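## Task

Using a tool held in a gripper or a direct grip on the flats of its head, and never by striking, tapping or shoving, turn the plastic bolt that fastens the five-hole strip to the red cube until it is wrench-tight, halting if it begins to yield. Leave the strip in its current position on the cube, then declare that you are finished.

## Robot and tools

Robot: two arms, left_arm and right_arm, each ending in a two-finger parallel gripper. The fingers point along the gripper's +z axis and separate along its y axis. The reported gripper position is the spot between the pads, roughly 1 cm short of the tips.

Frames: the scene frame has its origin at table-top height, halfway between the arms' nominal mounts, with +z up, +x reaching out over the table, and left_arm on the +y side (arm names do not match image sides). Actual bases: left_arm at (+0.024, +0.320, +0.046) m, quat_wxyz (+1.000, 0, 0, +0.004); right_arm at (-0.040, -0.266, +0.001) m, quat_wxyz (+1.000, 0, 0, -0.016). Every hand pose, velocity, target and offset for an arm is expressed along that arm's own base axes; rotations pivot about the Hand target's position. Printed poses may be off by a few centimetres.

Row layout (shared by execute_actions and move): 14 numbers, each in [-1, 1]. First left_arm: dx, dy, dz, rx, ry, rz, opening; then the same seven for right_arm. Both arms are always present. dx..rz are offsets, not poses: scale 1.0 equals 0.6 m or 180 degrees, and rx, ry, rz form one rotation vector. A translation longer than 1.0 is scaled down along its direction. Opening is absolute: +1 is fully open (0.094 m), -1 is shut. Six zero pose numbers means no new pose for that arm, but its opening number is still a command, so resend the current opening to keep a grip.

execute_actions(actions, cameras): actions is a list of actions; each action is a table of up to 15 rows, one per 1/30 s control step, and a short table repeats its last row up to step 15. Every row in an action counts from the Hand target as it was when that action began, not from the prior row; the next action starts from the new Hand target, so repeating an offset moves further. An empty list returns images and the current scene number and task. cameras: list of names, ["all"], or [] (default: all only for an empty list).

move(target, speed, blend, opening_speed, grip_force, blocking, cameras): drives each gripper along a straight line. target is one 14-number row or a list of up to 15 rows; all rows are offsets from the Hand targets at the move's start, not from the prior row. speed: m/s, 0.002 to 2.9, default 0.25 (turning up to twice that in rad/s); one value or one per target. blend: metres of corner rounding per target, default 0 (full stop at each). opening_speed: per second on the -1..+1 scale, at least 0.2; use it to close gently. grip_force: newtons per pad, 10 to 50, one value or one per arm; it persists, and low values close slowly. blocking=false returns after 0.5 s while the move continues. Whole move is capped at 10 s. Paths do not avoid obstacles or the other arm. The result adds a move: line (done, off_target, moving, held, fault) and limits (paced = pose clipped, held = steps withheld).

wait(seconds 0 to 3600): lets time pass with no new command. stop(): brakes a running move. zoom_image(camera, region [x0, y0, x1, y1] pixels, at most 504 wide and 504 high): enlarges part of the latest image of cam_high, cam_low, cam_left_wrist or cam_right_wrist (each 672x504). finished_scene(scene): ends the current scene given its integer number; irreversible.

Reading results: Hand target is the last commanded pose after clipping and is the base for the next offsets. Grippers often rest short of it because of friction and weight; an execute_actions call with zero pose numbers re-requests it, otherwise send the gap as an offset. Each step, commanded orientation is clipped to within 40 degrees of the measured one. grip_measured uses the opening scale and reads slightly wide when empty and a bit narrower than a hard part under squeeze; it keeps following the command, so it does not reveal contact. grip_effort_nm is gripper motor effort (negative closing), with offset and friction residue, not pad force. Joint torques include gravity and friction, have per-unit offsets, and joints 1-3 wrap at ±28 N m. Joint velocities may read within noise. Tool commands shows current gripper commands. Step readings list positions during actions. MOTOR HOT appears at 75 °C; at 90 °C a fault folds that arm and it idles for the rest of the scene; at 100 °C it drops. Avoid long stretched holds and pushing into unreachable poses.

Joint ranges (rad): waist -2.618 to 3.054, shoulder 0 to 3.142, elbow 0 to 3.142 (straight at 2.901), wrist pitch -1.571 to 1.571, wrist yaw -1.571 to 1.571, wrist roll -2.094 to 2.094.

Cautions: faster motion means harder contact, and aiming past a contact presses harder. A blocked arm keeps pushing until commanded back past the gripper. Never let the grippers, housings or wrist cameras meet; a moderate arm-to-arm press, including closing on the other arm's fingers, can end the scene. A wrist-camera cable touching anything counts as the hand touching it. Paths passing near an arm's own base can whip the elbow round; route around. With the wrist near the waist axis, small hand moves can swing the arm. Nothing may fall or be left off the table; do not slam, drop or release moving parts. Turn the bolt only by its head flats, do not hammer or push it, stop if it yields, and do not shift the strip. Loose objects may be nudged occasionally by an outside push. A camera stand sits behind the arms.

Each tool is called as name(argument=value, ...) on one line, values as JSON.

## Session

execute_actions(actions=[])

Scene clock: 0.00 s.
left_arm: end_effector_position=(+0.4032, -0.0335, +0.1023) grip_measured=+1.000 grip_effort_nm=n/a end_effector_quat_wxyz=(+0.592, +0.033, +0.805, -0.010) | right_arm: end_effector_position=(+0.4154, -0.0120, +0.1284) grip_measured=+1.000 grip_effort_nm=n/a end_effector_quat_wxyz=(+0.620, +0.016, +0.784, +0.011)
Joint positions: left_arm=[-0.106 1.567 0.376 0.887 -0.046 0.009 0.094] | right_arm=[-0.052 1.546 0.413 0.901 -0.047 0.027 0.094]
Joint velocities: within noise
Joint torques (N m): no reading
Heat: left arm: 26 °C; right arm: 32 °C.
Hand target: left_arm +0.4048, -0.0336, +0.1066; +0.596, +0.032, +0.802, -0.010 | right_arm +0.4178, -0.0120, +0.1364; +0.629, +0.015, +0.777, +0.011
Tool commands: left_gripper/opening=+1.0 right_gripper/opening=+1.0

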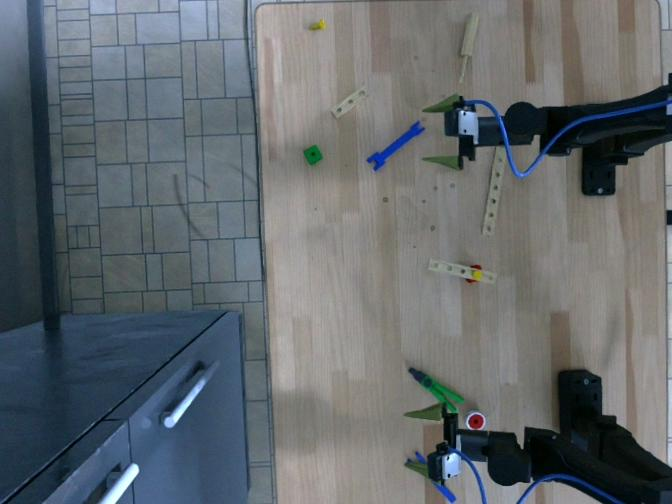

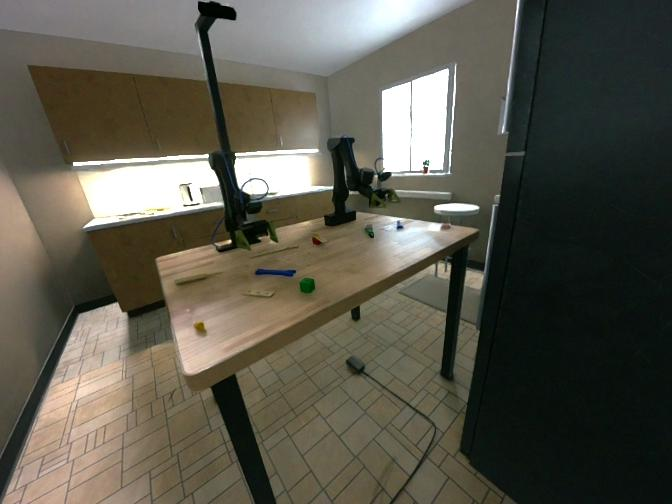

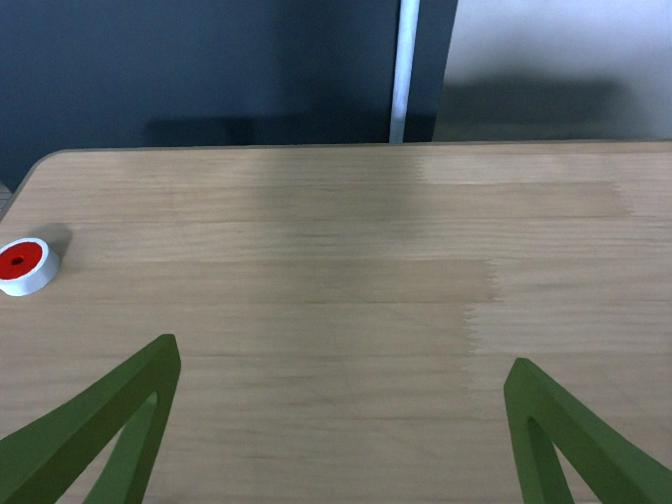

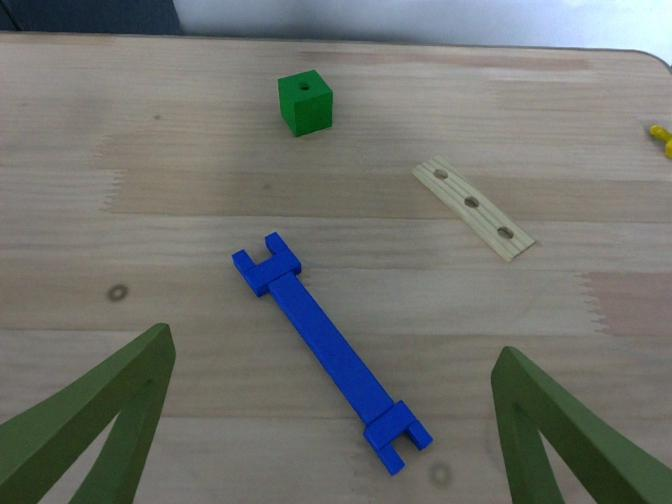

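zoom_image(camera="cam_high", region=[400, 230, 540, 320])

zoom_image(camera="cam_high", region=[370, 340, 520, 504])

zoom_image(camera="cam_low", region=[240, 210, 420, 300])

zoom_image(camera="cam_high", region=[290, 0, 520, 250])

Scaled by 3.600 from the camera's image (finer frame: 960x720).

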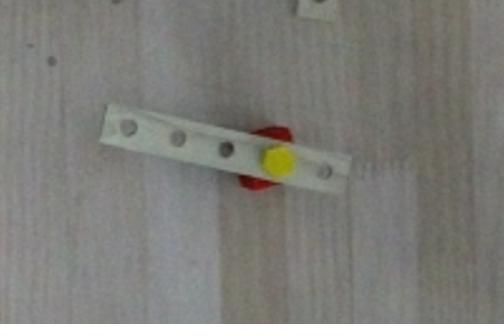

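Scaled by 3.073 from the camera's image (finer frame: 960x720).

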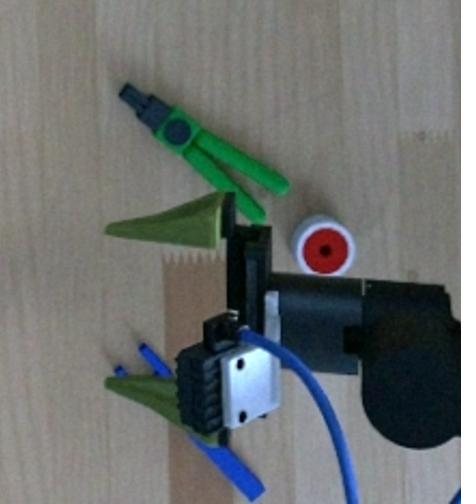

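Scaled by 2.800 from the camera's image (finer frame: 960x720).

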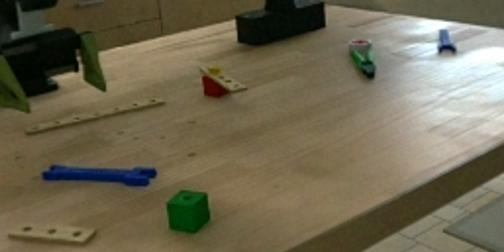

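Scaled by 2.016 from the camera's image (finer frame: 960x720).

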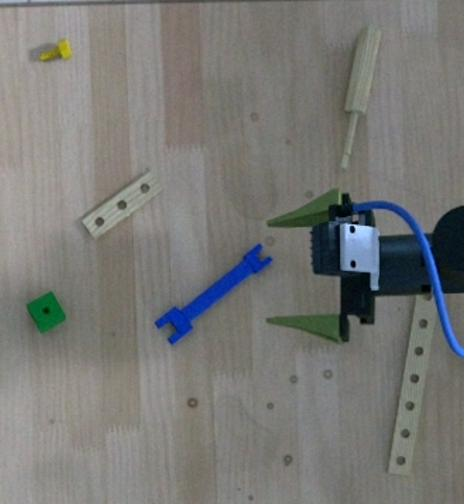

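move(target=[0,0,0,0,0,0,1,-0.352,0.328,0.19,-0.079,0.258,0.164,1], speed=0.4, cameras=["all"])

Scene clock: 58.93 s.
left_arm: end_effector_position=(+0.4032, -0.0335, +0.1023) grip_measured=+1.000 grip_effort_nm=-0.05 end_effector_quat_wxyz=(+0.592, +0.033, +0.805, -0.010) | right_arm: end_effector_position=(+0.2064, +0.1858, +0.2452) grip_measured=+1.000 grip_effort_nm=0.03 end_effector_quat_wxyz=(+0.250, -0.254, +0.932, +0.071)
Joint positions: left_arm=[-0.106 1.567 0.376 0.887 -0.046 0.009 0.094] | right_arm=[0.818 1.196 1.357 -1.223 0.137 0.25 0.094]
Joint torques (N m): left_arm=[-0.05 -5.42 5.38 1.79 -0.02 0.01] | right_arm=[0.46 -2.24 9.36 0.9 0.17 0.16]
Heat: left arm: 28 °C; right arm: 34 °C.
Hand target: left_arm +0.4048, -0.0336, +0.1066; +0.596, +0.032, +0.802, -0.010 | right_arm +0.2066, +0.1848, +0.2505; +0.250, -0.249, +0.933, +0.066
Off the commanded pose: left_arm 0.005 m, 1 deg | right_arm 0.005 m, 1 deg.
move: done

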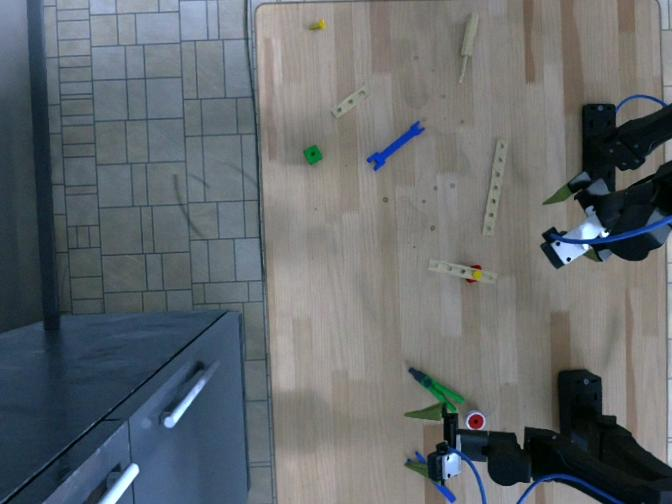

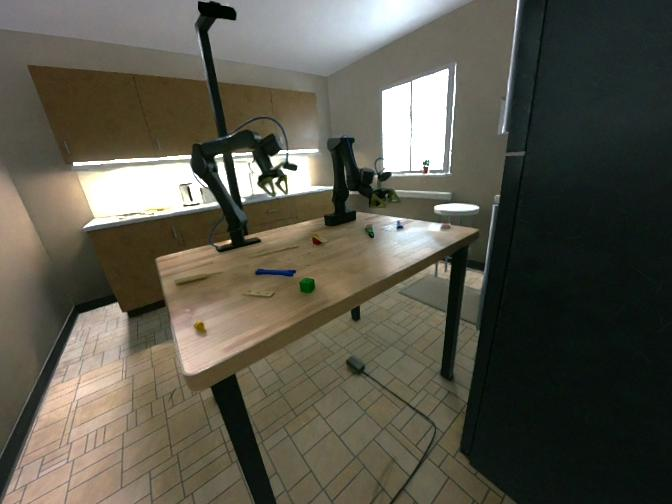

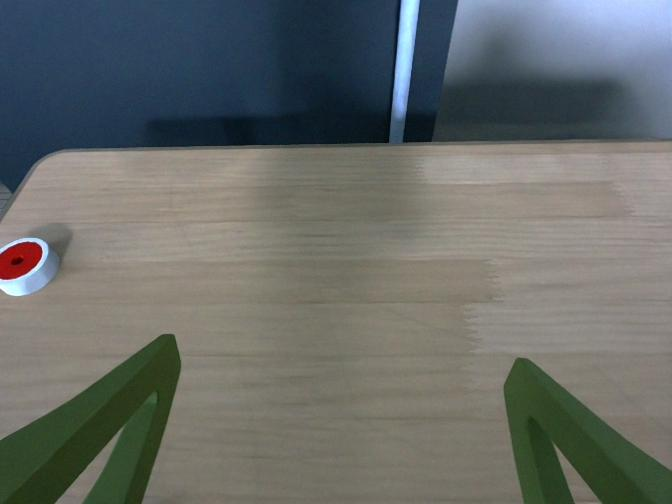

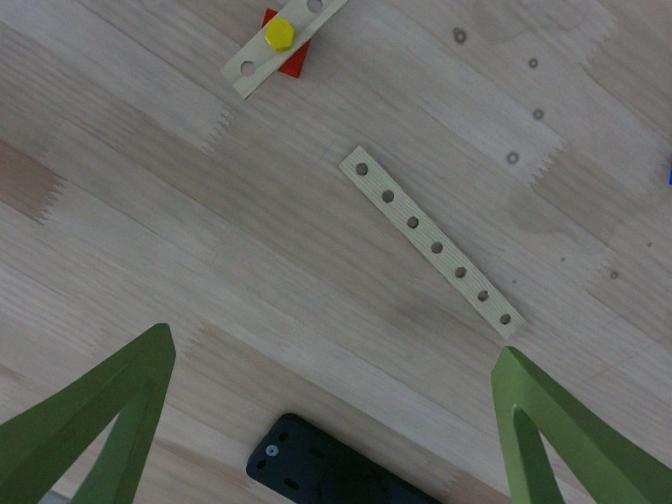

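zoom_image(camera="cam_right_wrist", region=[200, 0, 380, 120])

move(target=[0,0,0,0,0,0,1,0.23,0.22,-0.1,0,0,0,1], speed=0.3, cameras=["all"])

Scaled by 2.800 from the camera's image (finer frame: 960x720).

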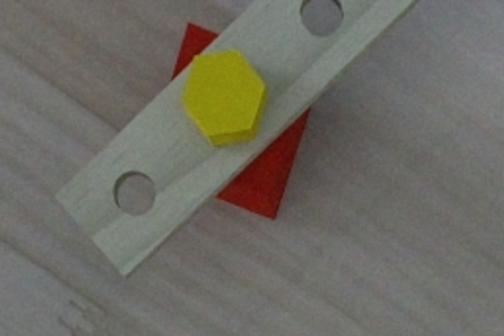

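Scene clock: 71.67 s.
left_arm: end_effector_position=(+0.4032, -0.0335, +0.1023) grip_measured=+1.000 grip_effort_nm=-0.04 end_effector_quat_wxyz=(+0.592, +0.033, +0.805, -0.010) | right_arm: end_effector_position=(+0.3393, +0.3151, +0.1900) grip_measured=+1.000 grip_effort_nm=0.03 end_effector_quat_wxyz=(+0.250, -0.247, +0.934, +0.068)
Joint positions: left_arm=[-0.106 1.567 0.376 0.887 -0.046 0.009 0.094] | right_arm=[0.799 1.845 1.743 -0.96 0.136 0.246 0.094]
Joint torques (N m): left_arm=[-0.06 -5.38 5.35 1.8 -0.01 -0.02] | right_arm=[-0.66 -7.82 9.94 1.04 0.05 -0.06]
Heat: left arm: 29 °C; right arm: 35 °C.
Hand target: left_arm +0.4048, -0.0336, +0.1066; +0.596, +0.032, +0.802, -0.010 | right_arm +0.3446, +0.3168, +0.1906; +0.250, -0.249, +0.933, +0.066
Off the commanded pose: left_arm 0.005 m, 1 deg | right_arm 0.006 m, 0 deg.
move: done

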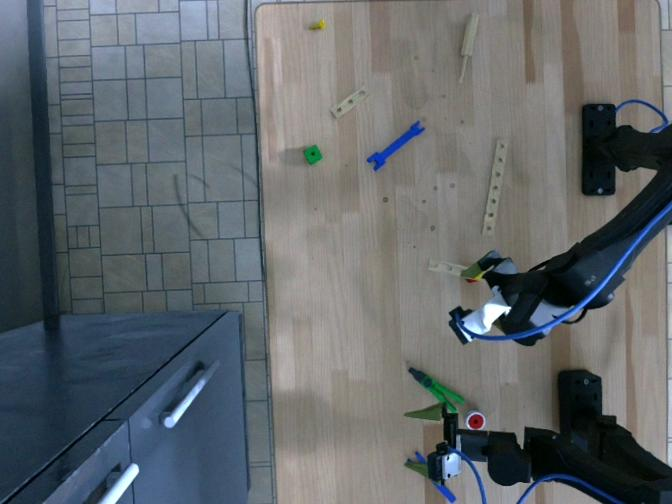

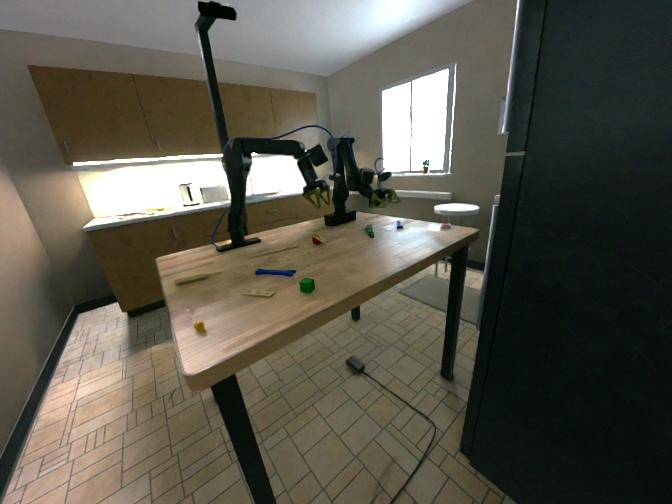

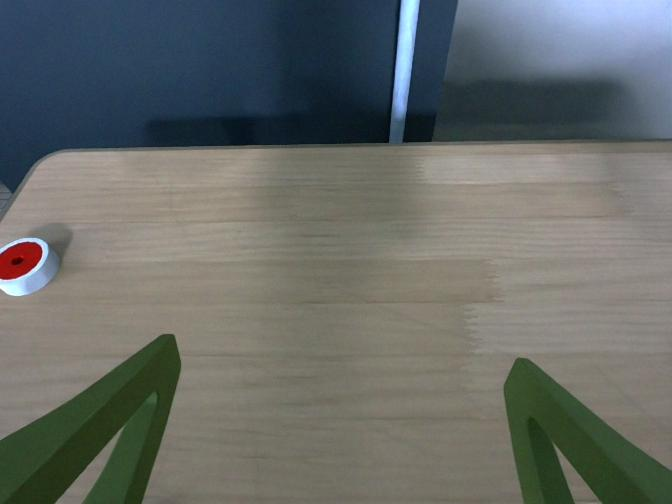

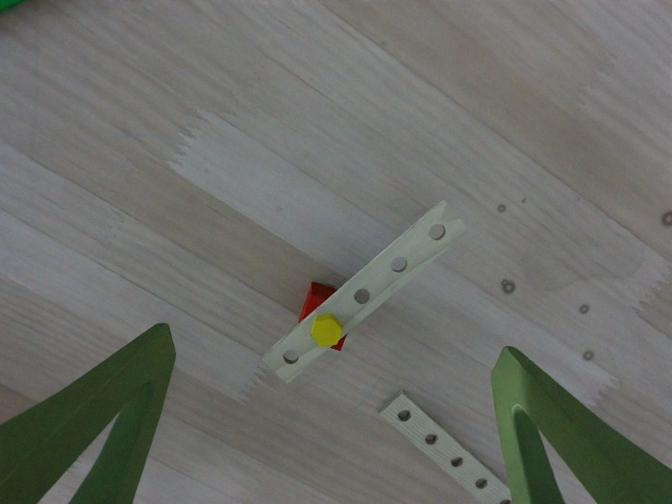

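zoom_image(camera="cam_right_wrist", region=[240, 190, 480, 400])

Scaled by 2.100 from the camera's image (finer frame: 960x720).

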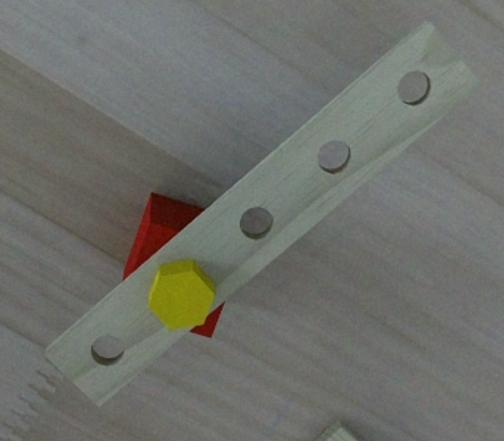

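move(target=[-0.348,-0.287,-0.0877,-0.0263,-0.0301,-0.2995,0.0,-0.0227,-0.208,-0.15,0.159,-0.0772,0.3694,0.2], speed=0.3, cameras=["all"])

Scene clock: 221.80 s.
left_arm: end_effector_position=(+0.2005, -0.2080, +0.0543) grip_measured=+0.003 grip_effort_nm=-0.20 end_effector_quat_wxyz=(+0.474, +0.437, +0.688, -0.333) | right_arm: end_effector_position=(+0.3303, +0.1889, +0.0977) grip_measured=+0.202 grip_effort_nm=-0.10 end_effector_quat_wxyz=(-0.325, +0.659, -0.575, -0.360)
Joint positions: left_arm=[-0.365 1.462 0.018 0.974 0.756 0.289 0.047] | right_arm=[0.103 1.962 1.317 -0.952 -1.013 -1.62 0.056]
Joint torques (N m): left_arm=[0.54 -4 3.07 1.44 0.26 0.09] | right_arm=[-0.09 -7.5 8.09 -0.23 -0.73 -0.13]
Heat: left arm: 31 °C; right arm: 36 °C.
Hand target: left_arm +0.1961, -0.2058, +0.0541; +0.564, +0.369, +0.671, -0.310 | right_arm +0.3310, +0.1919, +0.1006; -0.328, +0.654, -0.568, -0.377
Off the commanded pose: left_arm 0.005 m, 13 deg | right_arm 0.004 m, 2 deg.
joint sent to its limit (left arm) — joint 3 (elbow), lower limit, where the elbow is as bent as it goes. The joint targets are off in orientation, not in position.
move: off_target (left_arm)

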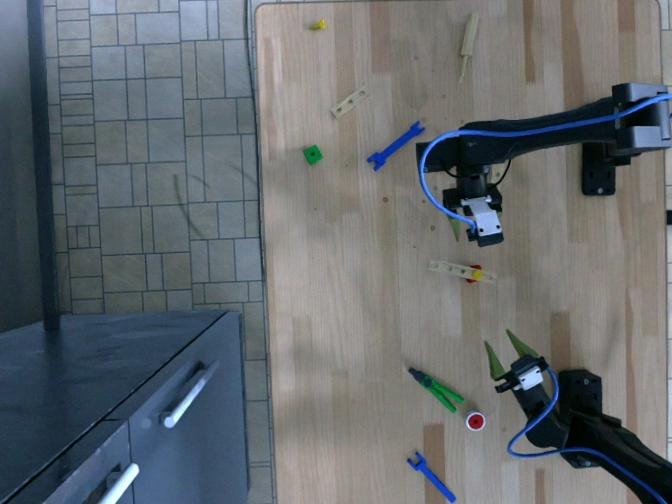

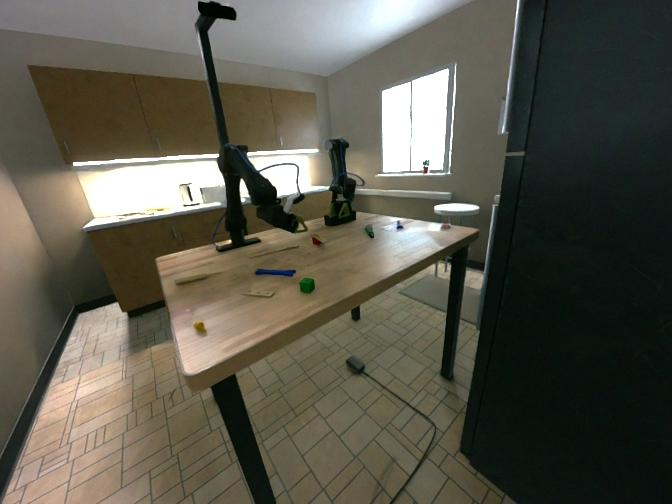

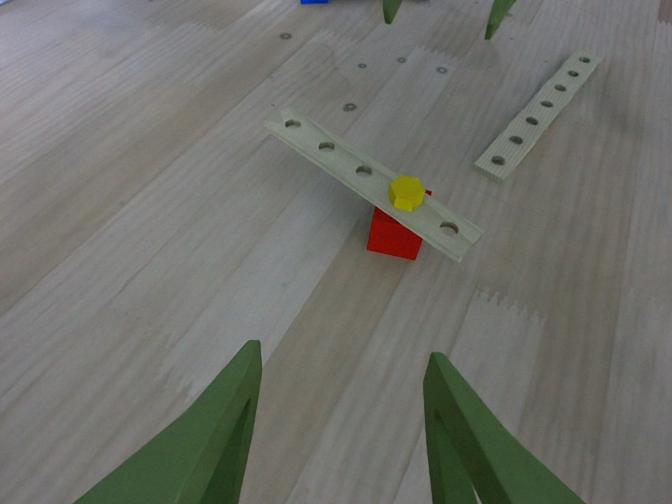

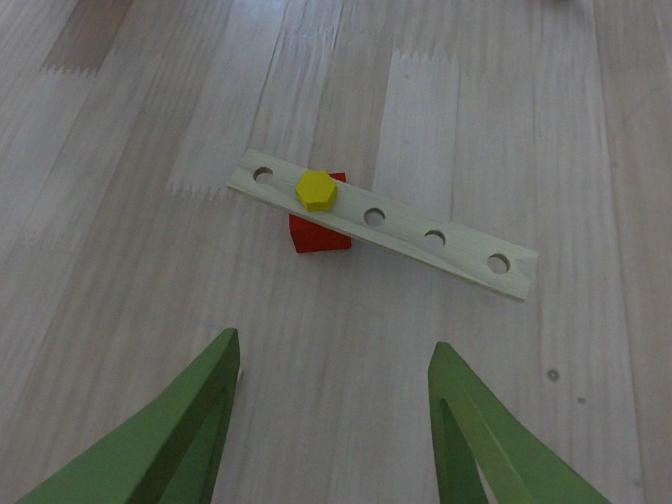

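zoom_image(camera="cam_right_wrist", region=[220, 130, 400, 280])

zoom_image(camera="cam_left_wrist", region=[320, 130, 500, 280])

Scaled by 2.800 from the camera's image (finer frame: 960x720).

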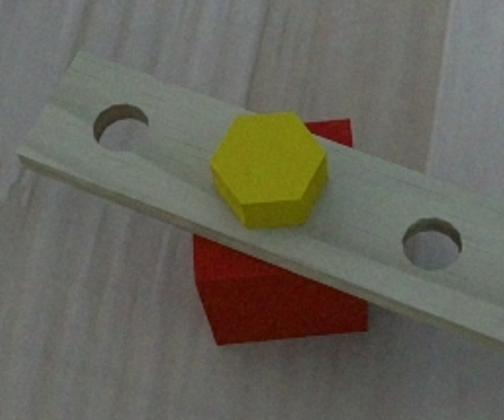

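Scaled by 2.800 from the camera's image (finer frame: 960x720).

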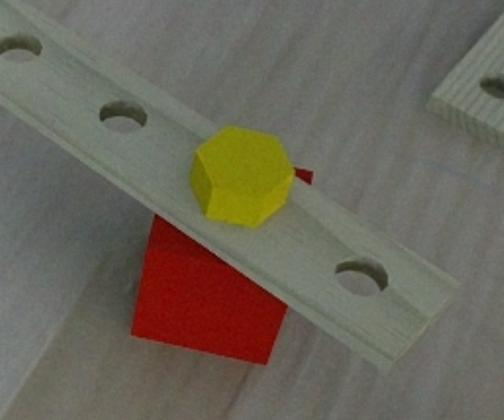

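move(target=[0,0,0,0,0,0,0.0,-0.0127,0.0475,-0.0927,0,0,0.0278,0.2], speed=0.2, cameras=["cam_left_wrist","cam_right_wrist"])

Scene clock: 311.20 s.
left_arm: end_effector_position=(+0.2005, -0.2080, +0.0543) grip_measured=+0.003 grip_effort_nm=-0.20 end_effector_quat_wxyz=(+0.474, +0.437, +0.688, -0.333) | right_arm: end_effector_position=(+0.3259, +0.2165, +0.0482) grip_measured=+0.202 grip_effort_nm=-0.10 end_effector_quat_wxyz=(-0.308, +0.684, -0.545, -0.376)
Joint positions: left_arm=[-0.365 1.462 0.018 0.974 0.756 0.289 0.047] | right_arm=[0.182 2.1 1.305 -0.824 -1.013 -1.64 0.056]
Joint torques (N m): left_arm=[0.44 -3.69 3.14 1.46 0.27 0.08] | right_arm=[0.34 -8.24 5.41 0.08 -0.72 -0.09]
Heat: left arm: 30 °C; right arm: 37 °C.
Hand target: left_arm +0.1975, -0.2067, +0.0541; +0.472, +0.439, +0.687, -0.335 (not the last commanded pose) | right_arm +0.3233, +0.2205, +0.0449; -0.311, +0.678, -0.539, -0.391
Off the commanded pose: left_arm 0.005 m, 13 deg | right_arm 0.006 m, 2 deg.
joint sent to its limit (left arm) — joint 3 (elbow), lower limit, where the elbow is as bent as it goes.
move: done

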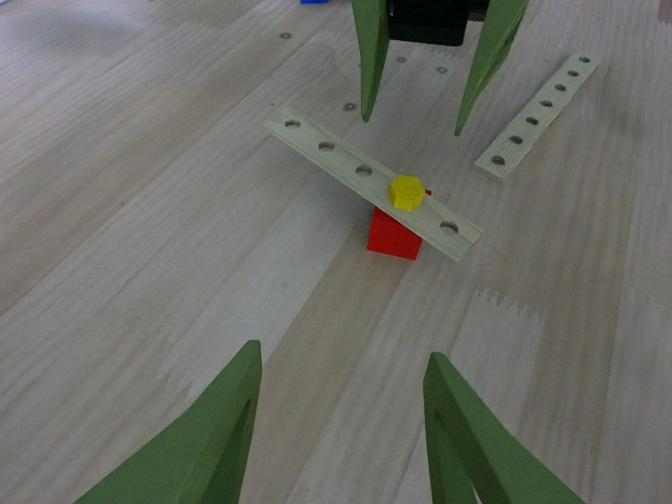

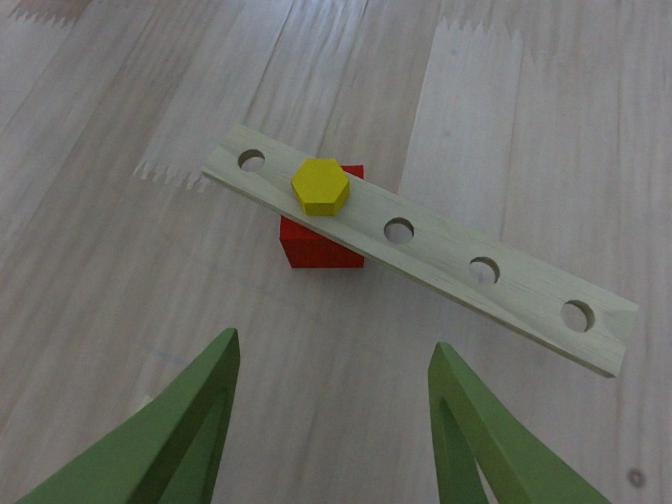

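zoom_image(camera="cam_left_wrist", region=[330, 0, 550, 150])

zoom_image(camera="cam_right_wrist", region=[160, 300, 500, 504])

Scaled by 2.291 from the camera's image (finer frame: 960x720).

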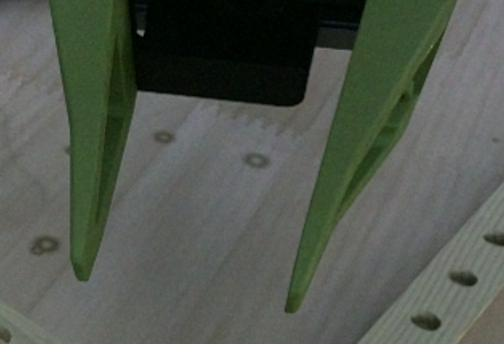

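Scaled by 1.482 from the camera's image (finer frame: 960x720).

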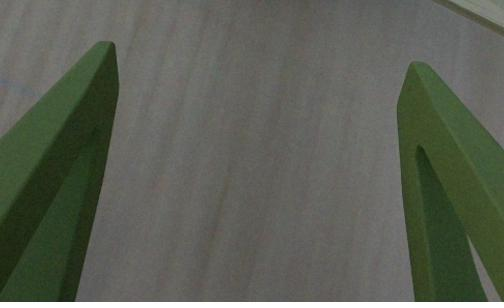

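move(target=[0,0,0,0,0,0,0.0,-0.0142,0.0283,-0.0503,0.0433,0.01,0,0.2], speed=0.15, cameras=["cam_left_wrist","cam_right_wrist","cam_low"])

Scene clock: 393.83 s.
left_arm: end_effector_position=(+0.2005, -0.2080, +0.0543) grip_measured=+0.003 grip_effort_nm=-0.20 end_effector_quat_wxyz=(+0.474, +0.437, +0.688, -0.333) | right_arm: end_effector_position=(+0.3209, +0.2339, +0.0177) grip_measured=+0.202 grip_effort_nm=-0.10 end_effector_quat_wxyz=(-0.348, +0.663, -0.516, -0.416)
Joint positions: left_arm=[-0.365 1.462 0.018 0.974 0.756 0.289 0.047] | right_arm=[0.2 2.21 1.238 -0.626 -1.147 -1.636 0.056]
Joint torques (N m): left_arm=[0.43 -3.71 3.06 1.47 0.25 0.06] | right_arm=[0.44 -8.69 4.04 0.12 -0.81 0.08]
Heat: left arm: 30 °C; right arm: 35 °C.
Hand target: left_arm +0.1975, -0.2067, +0.0541; +0.472, +0.439, +0.687, -0.335 | right_arm +0.3147, +0.2375, +0.0148; -0.348, +0.649, -0.516, -0.438
Off the commanded pose: left_arm 0.003 m, 0 deg | right_arm 0.008 m, 3 deg.
joint sent to its limit (left arm) — joint 3 (elbow), lower limit, where the elbow is as bent as it goes. The joint targets still meet the commanded pose.
move: off_target (right_arm)
Images, in order (width x height): cam_low 672x504, cam_left_wrist 672x504, cam_right_wrist 672x504.

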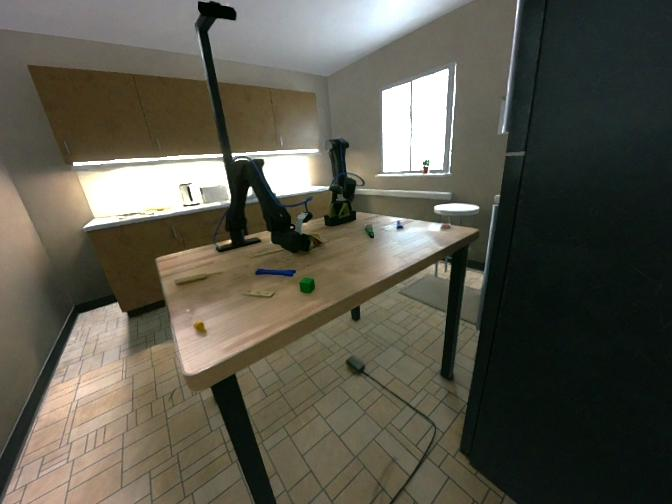

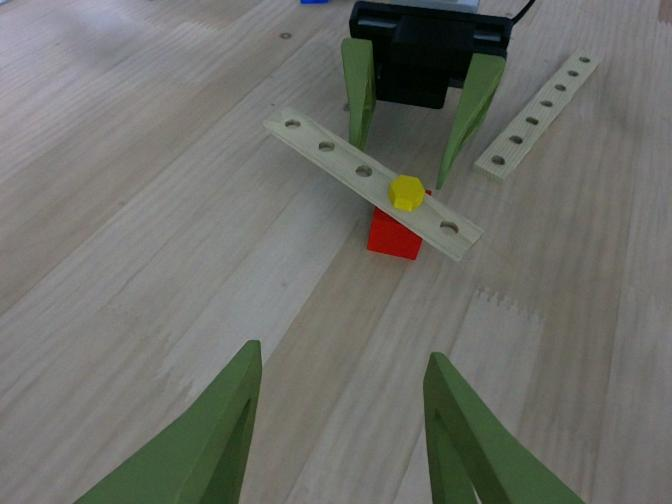

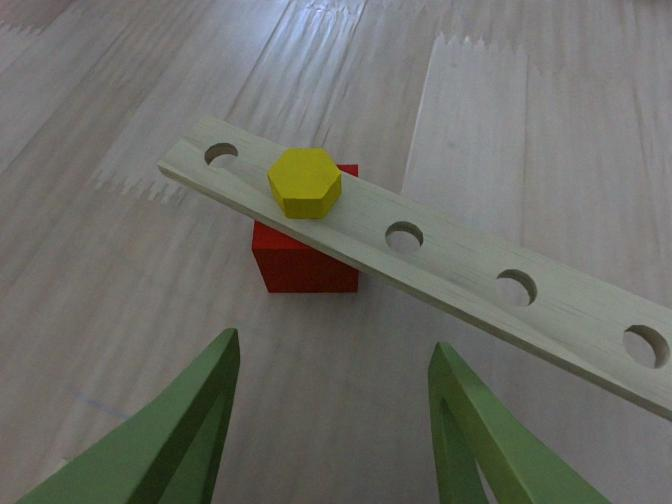

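move(target=[0,0,0,0,0,0,0.0,-0.0197,0.0297,-0.0067,-0.002,0.01,0.0054,0.1], speed=0.1, cameras=["cam_left_wrist","cam_right_wrist"])

Scene clock: 415.10 s.
left_arm: end_effector_position=(+0.2005, -0.2080, +0.0543) grip_measured=+0.003 grip_effort_nm=-0.20 end_effector_quat_wxyz=(+0.474, +0.437, +0.688, -0.333) | right_arm: end_effector_position=(+0.3082, +0.2540, +0.0150) grip_measured=+0.102 grip_effort_nm=-0.10 end_effector_quat_wxyz=(-0.338, +0.656, -0.514, -0.436)
Joint positions: left_arm=[-0.365 1.462 0.018 0.974 0.756 0.289 0.047] | right_arm=[0.258 2.21 1.204 -0.539 -1.169 -1.537 0.052]
Joint torques (N m): left_arm=[0.5 -3.74 3 1.46 0.27 0.07] | right_arm=[0.28 -9.13 3.84 0.25 -0.64 0.11]
Heat: left arm: 30 °C; right arm: 35 °C.
Hand target: left_arm +0.1975, -0.2067, +0.0541; +0.472, +0.439, +0.687, -0.335 | right_arm +0.3030, +0.2553, +0.0108; -0.334, +0.647, -0.517, -0.449
Off the commanded pose: left_arm 0.003 m, 0 deg | right_arm 0.007 m, 2 deg.
joint sent to its limit (left arm) — joint 3 (elbow), lower limit, where the elbow is as bent as it goes. The joint targets still meet the commanded pose.
move: done

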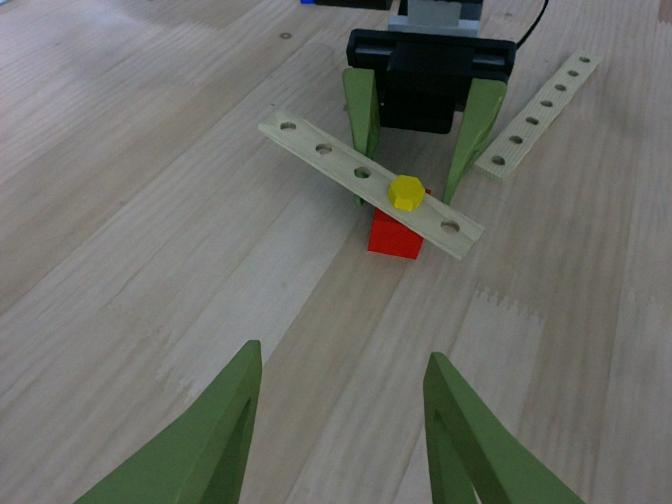

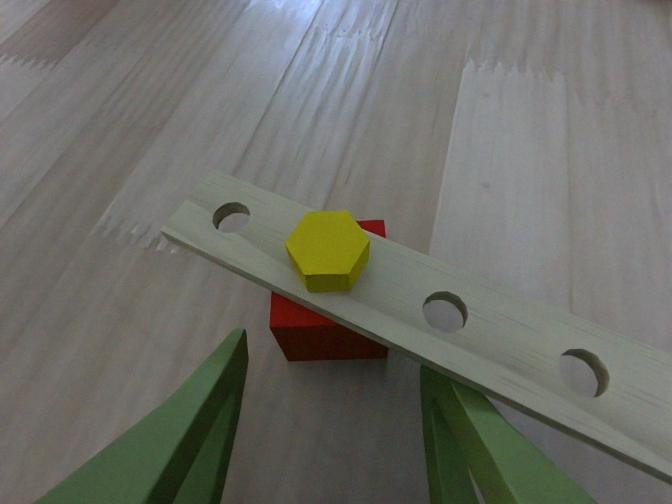

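zoom_image(camera="cam_left_wrist", region=[300, 0, 560, 195])

zoom_image(camera="cam_left_wrist", region=[250, 90, 500, 278])

zoom_image(camera="cam_right_wrist", region=[200, 200, 480, 410])

Scaled by 1.938 from the camera's image (finer frame: 960x720).

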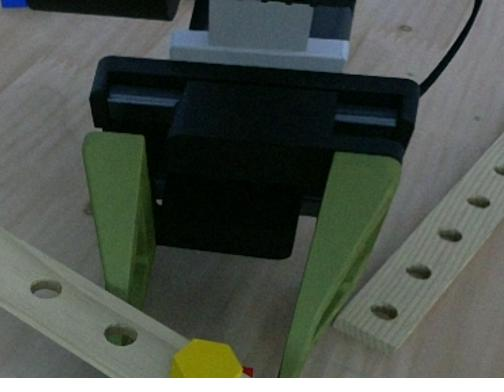

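Scaled by 2.016 from the camera's image (finer frame: 960x720).

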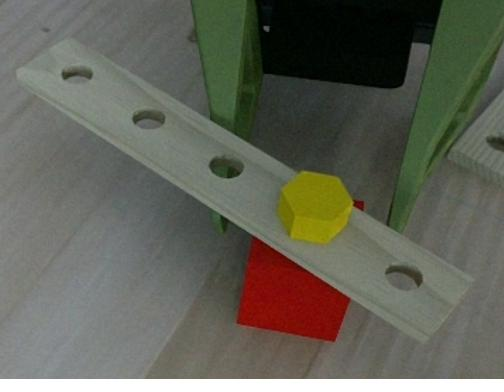

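Scaled by 1.800 from the camera's image (finer frame: 960x720).

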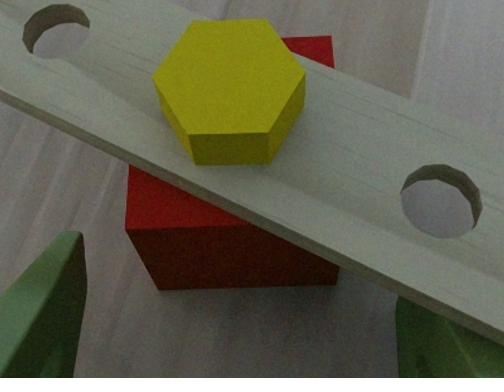

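move(target=[0,0,0,0,0,0,0.0,0.0032,-0.0147,-0.0083,0,0,0.011,0.1], speed=0.1, cameras=["cam_left_wrist","cam_right_wrist"])

Scene clock: 480.30 s.
left_arm: end_effector_position=(+0.2005, -0.2080, +0.0543) grip_measured=+0.003 grip_effort_nm=-0.20 end_effector_quat_wxyz=(+0.474, +0.437, +0.688, -0.333) | right_arm: end_effector_position=(+0.3077, +0.2490, +0.0130) grip_measured=+0.102 grip_effort_nm=-0.09 end_effector_quat_wxyz=(-0.339, +0.667, -0.498, -0.439)
Joint positions: left_arm=[-0.365 1.462 0.018 0.974 0.756 0.289 0.047] | right_arm=[0.243 2.244 1.249 -0.643 -1.176 -1.661 0.052]
Joint torques (N m): left_arm=[0.43 -3.74 3.08 1.46 0.26 0.07] | right_arm=[-0.72 -7.91 5.83 -0.38 -0.56 -0.05]
Heat: left arm: 30 °C; right arm: 34 °C.
Hand target: left_arm +0.1975, -0.2067, +0.0541; +0.472, +0.439, +0.687, -0.335 | right_arm +0.3050, +0.2464, +0.0058; -0.326, +0.656, -0.506, -0.455
Off the commanded pose: left_arm 0.003 m, 0 deg | right_arm 0.008 m, 3 deg.
joint sent to its limit (left arm) — joint 3 (elbow), lower limit, where the elbow is as bent as it goes. The joint targets still meet the commanded pose.
move: off_target (right_arm)

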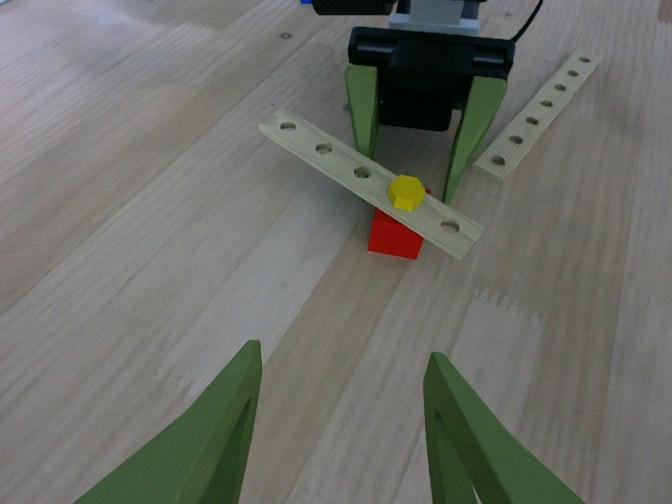

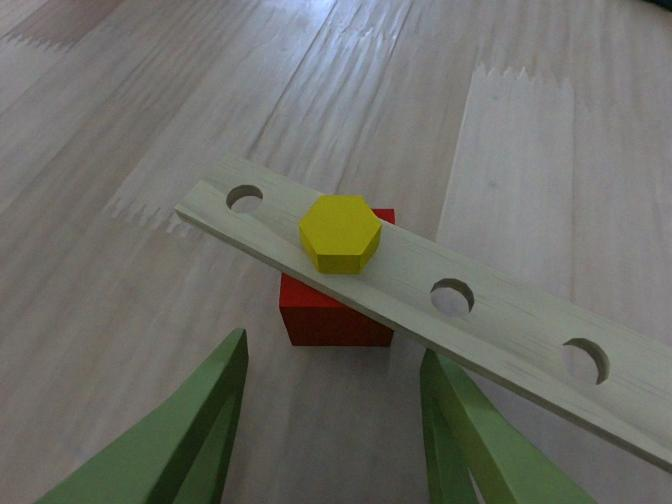

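move(target=[[0,0,0,0,0,0,0.0,0,0,0,0,0,0,-0.19],[0,0,0,0,0,0,0.0,-0.0067,0.029,0.0003,0,0,0,-0.19]], speed=0.08, cameras=["cam_left_wrist","cam_right_wrist"])

Scene clock: 493.30 s.
left_arm: end_effector_position=(+0.2005, -0.2080, +0.0543) grip_measured=+0.003 grip_effort_nm=-0.20 end_effector_quat_wxyz=(+0.474, +0.437, +0.688, -0.333) | right_arm: end_effector_position=(+0.3080, +0.2632, +0.0142) grip_measured=-0.188 grip_effort_nm=-0.09 end_effector_quat_wxyz=(-0.337, +0.663, -0.498, -0.445)
Joint positions: left_arm=[-0.365 1.462 0.018 0.974 0.756 0.289 0.047] | right_arm=[0.279 2.244 1.249 -0.572 -1.185 -1.571 0.038]
Joint torques (N m): left_arm=[0.42 -3.71 3.04 1.45 0.25 0.06] | right_arm=[0.55 -9.36 3.32 0.27 -0.51 0.16]
Heat: left arm: 30 °C; right arm: 34 °C.
Hand target: left_arm +0.1975, -0.2067, +0.0541; +0.472, +0.439, +0.687, -0.335 | right_arm +0.3009, +0.2638, +0.0060; -0.326, +0.656, -0.506, -0.455
Off the commanded pose: left_arm 0.003 m, 0 deg | right_arm 0.011 m, 2 deg.
joint sent to its limit (left arm) — joint 3 (elbow), lower limit, where the elbow is as bent as it goes. The joint targets still meet the commanded pose.
move: off_target (right_arm)

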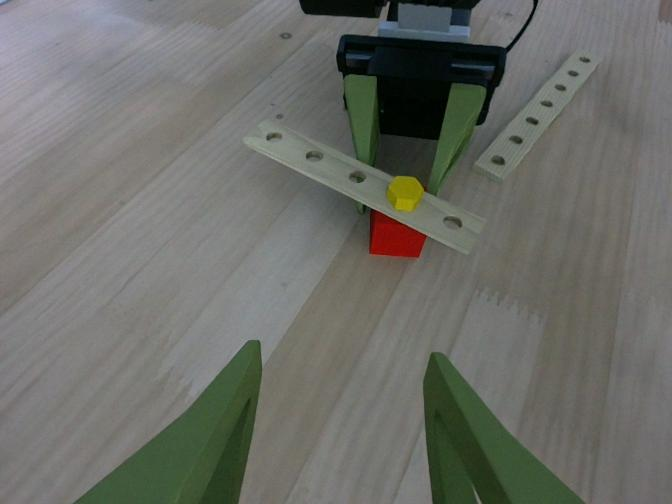

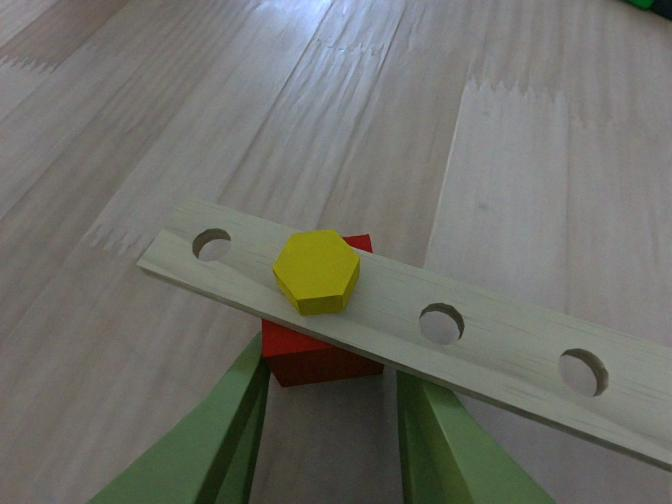

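wait(seconds=0, cameras=["cam_low", "cam_left_wrist", "cam_right_wrist", "cam_high"])

zoom_image(camera="cam_low", region=[250, 190, 370, 280])

zoom_image(camera="cam_left_wrist", region=[330, 60, 530, 210])

zoom_image(camera="cam_right_wrist", region=[120, 180, 480, 450])

Scene clock: 526.40 s.
left_arm: end_effector_position=(+0.2005, -0.2080, +0.0543) grip_measured=+0.003 grip_effort_nm=-0.20 end_effector_quat_wxyz=(+0.474, +0.437, +0.688, -0.333) | right_arm: end_effector_position=(+0.3079, +0.2633, +0.0142) grip_measured=-0.188 grip_effort_nm=-0.09 end_effector_quat_wxyz=(-0.337, +0.663, -0.498, -0.445)
Joint positions: left_arm=[-0.365 1.462 0.018 0.974 0.756 0.289 0.047] | right_arm=[0.28 2.244 1.249 -0.571 -1.185 -1.57 0.038]
Joint torques (N m): left_arm=[0.42 -3.66 3.07 1.46 0.27 0.06] | right_arm=[0.55 -9.37 3.32 0.27 -0.51 0.17]
Heat: left arm: 30 °C; right arm: 33 °C.
Hand target: left_arm +0.1975, -0.2067, +0.0541; +0.472, +0.439, +0.687, -0.335 | right_arm +0.3008, +0.2639, +0.0060; -0.326, +0.656, -0.506, -0.455
Tool commands: left_gripper/opening=+0.0 right_gripper/opening=-0.19
Off the commanded pose: left_arm 0.003 m, 0 deg | right_arm 0.011 m, 2 deg.

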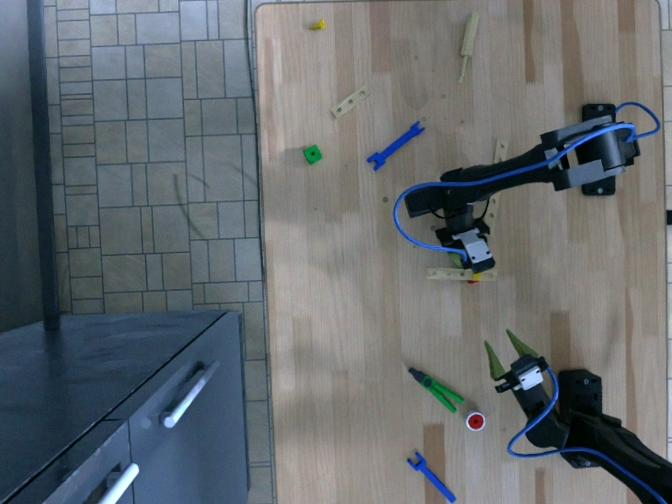

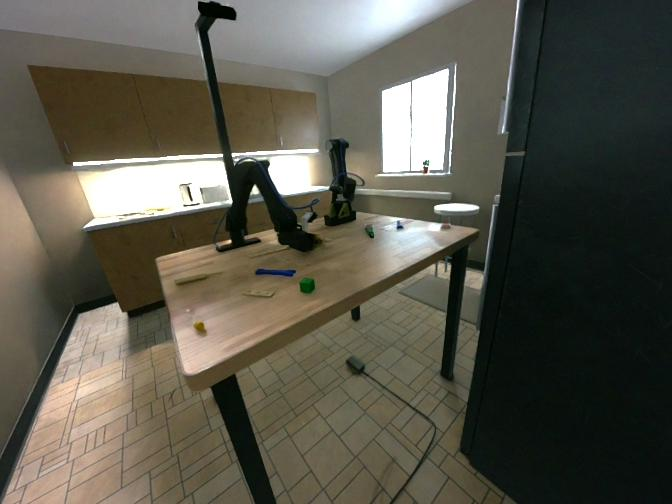

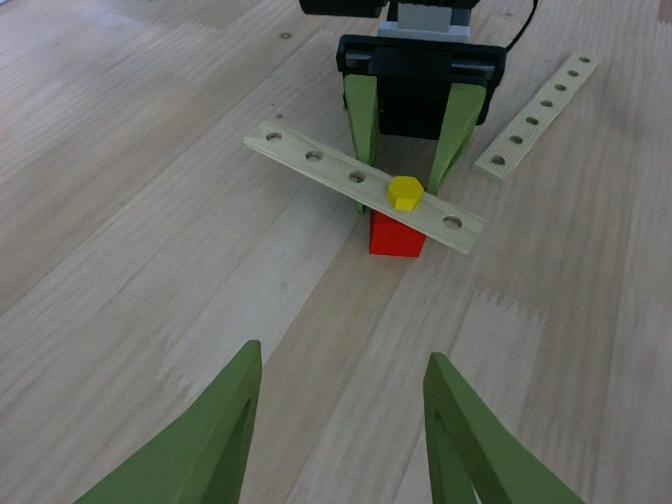

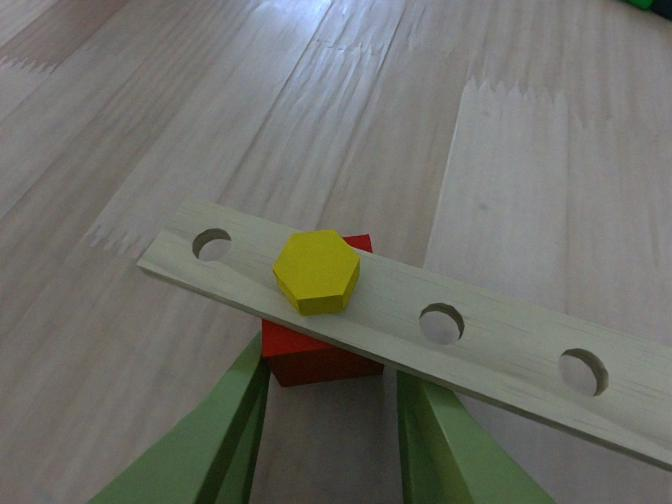

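Scaled by 4.200 from the camera's image (finer frame: 960x720).

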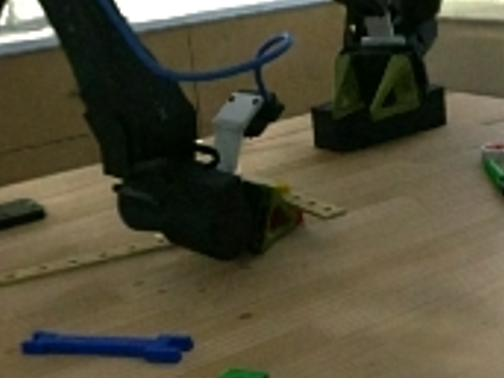

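Scaled by 2.520 from the camera's image (finer frame: 960x720).

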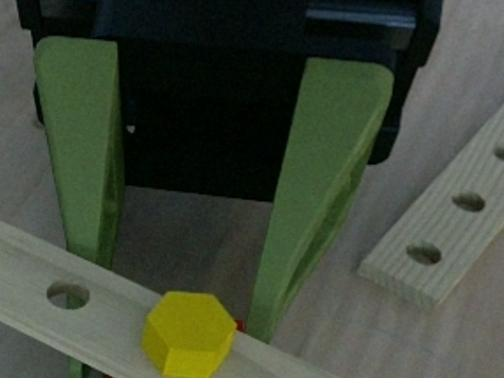

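Scaled by 1.400 from the camera's image (finer frame: 960x720).

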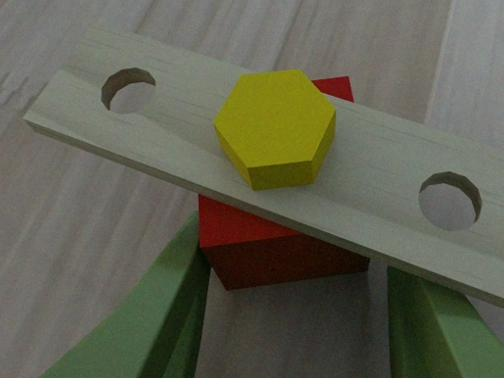

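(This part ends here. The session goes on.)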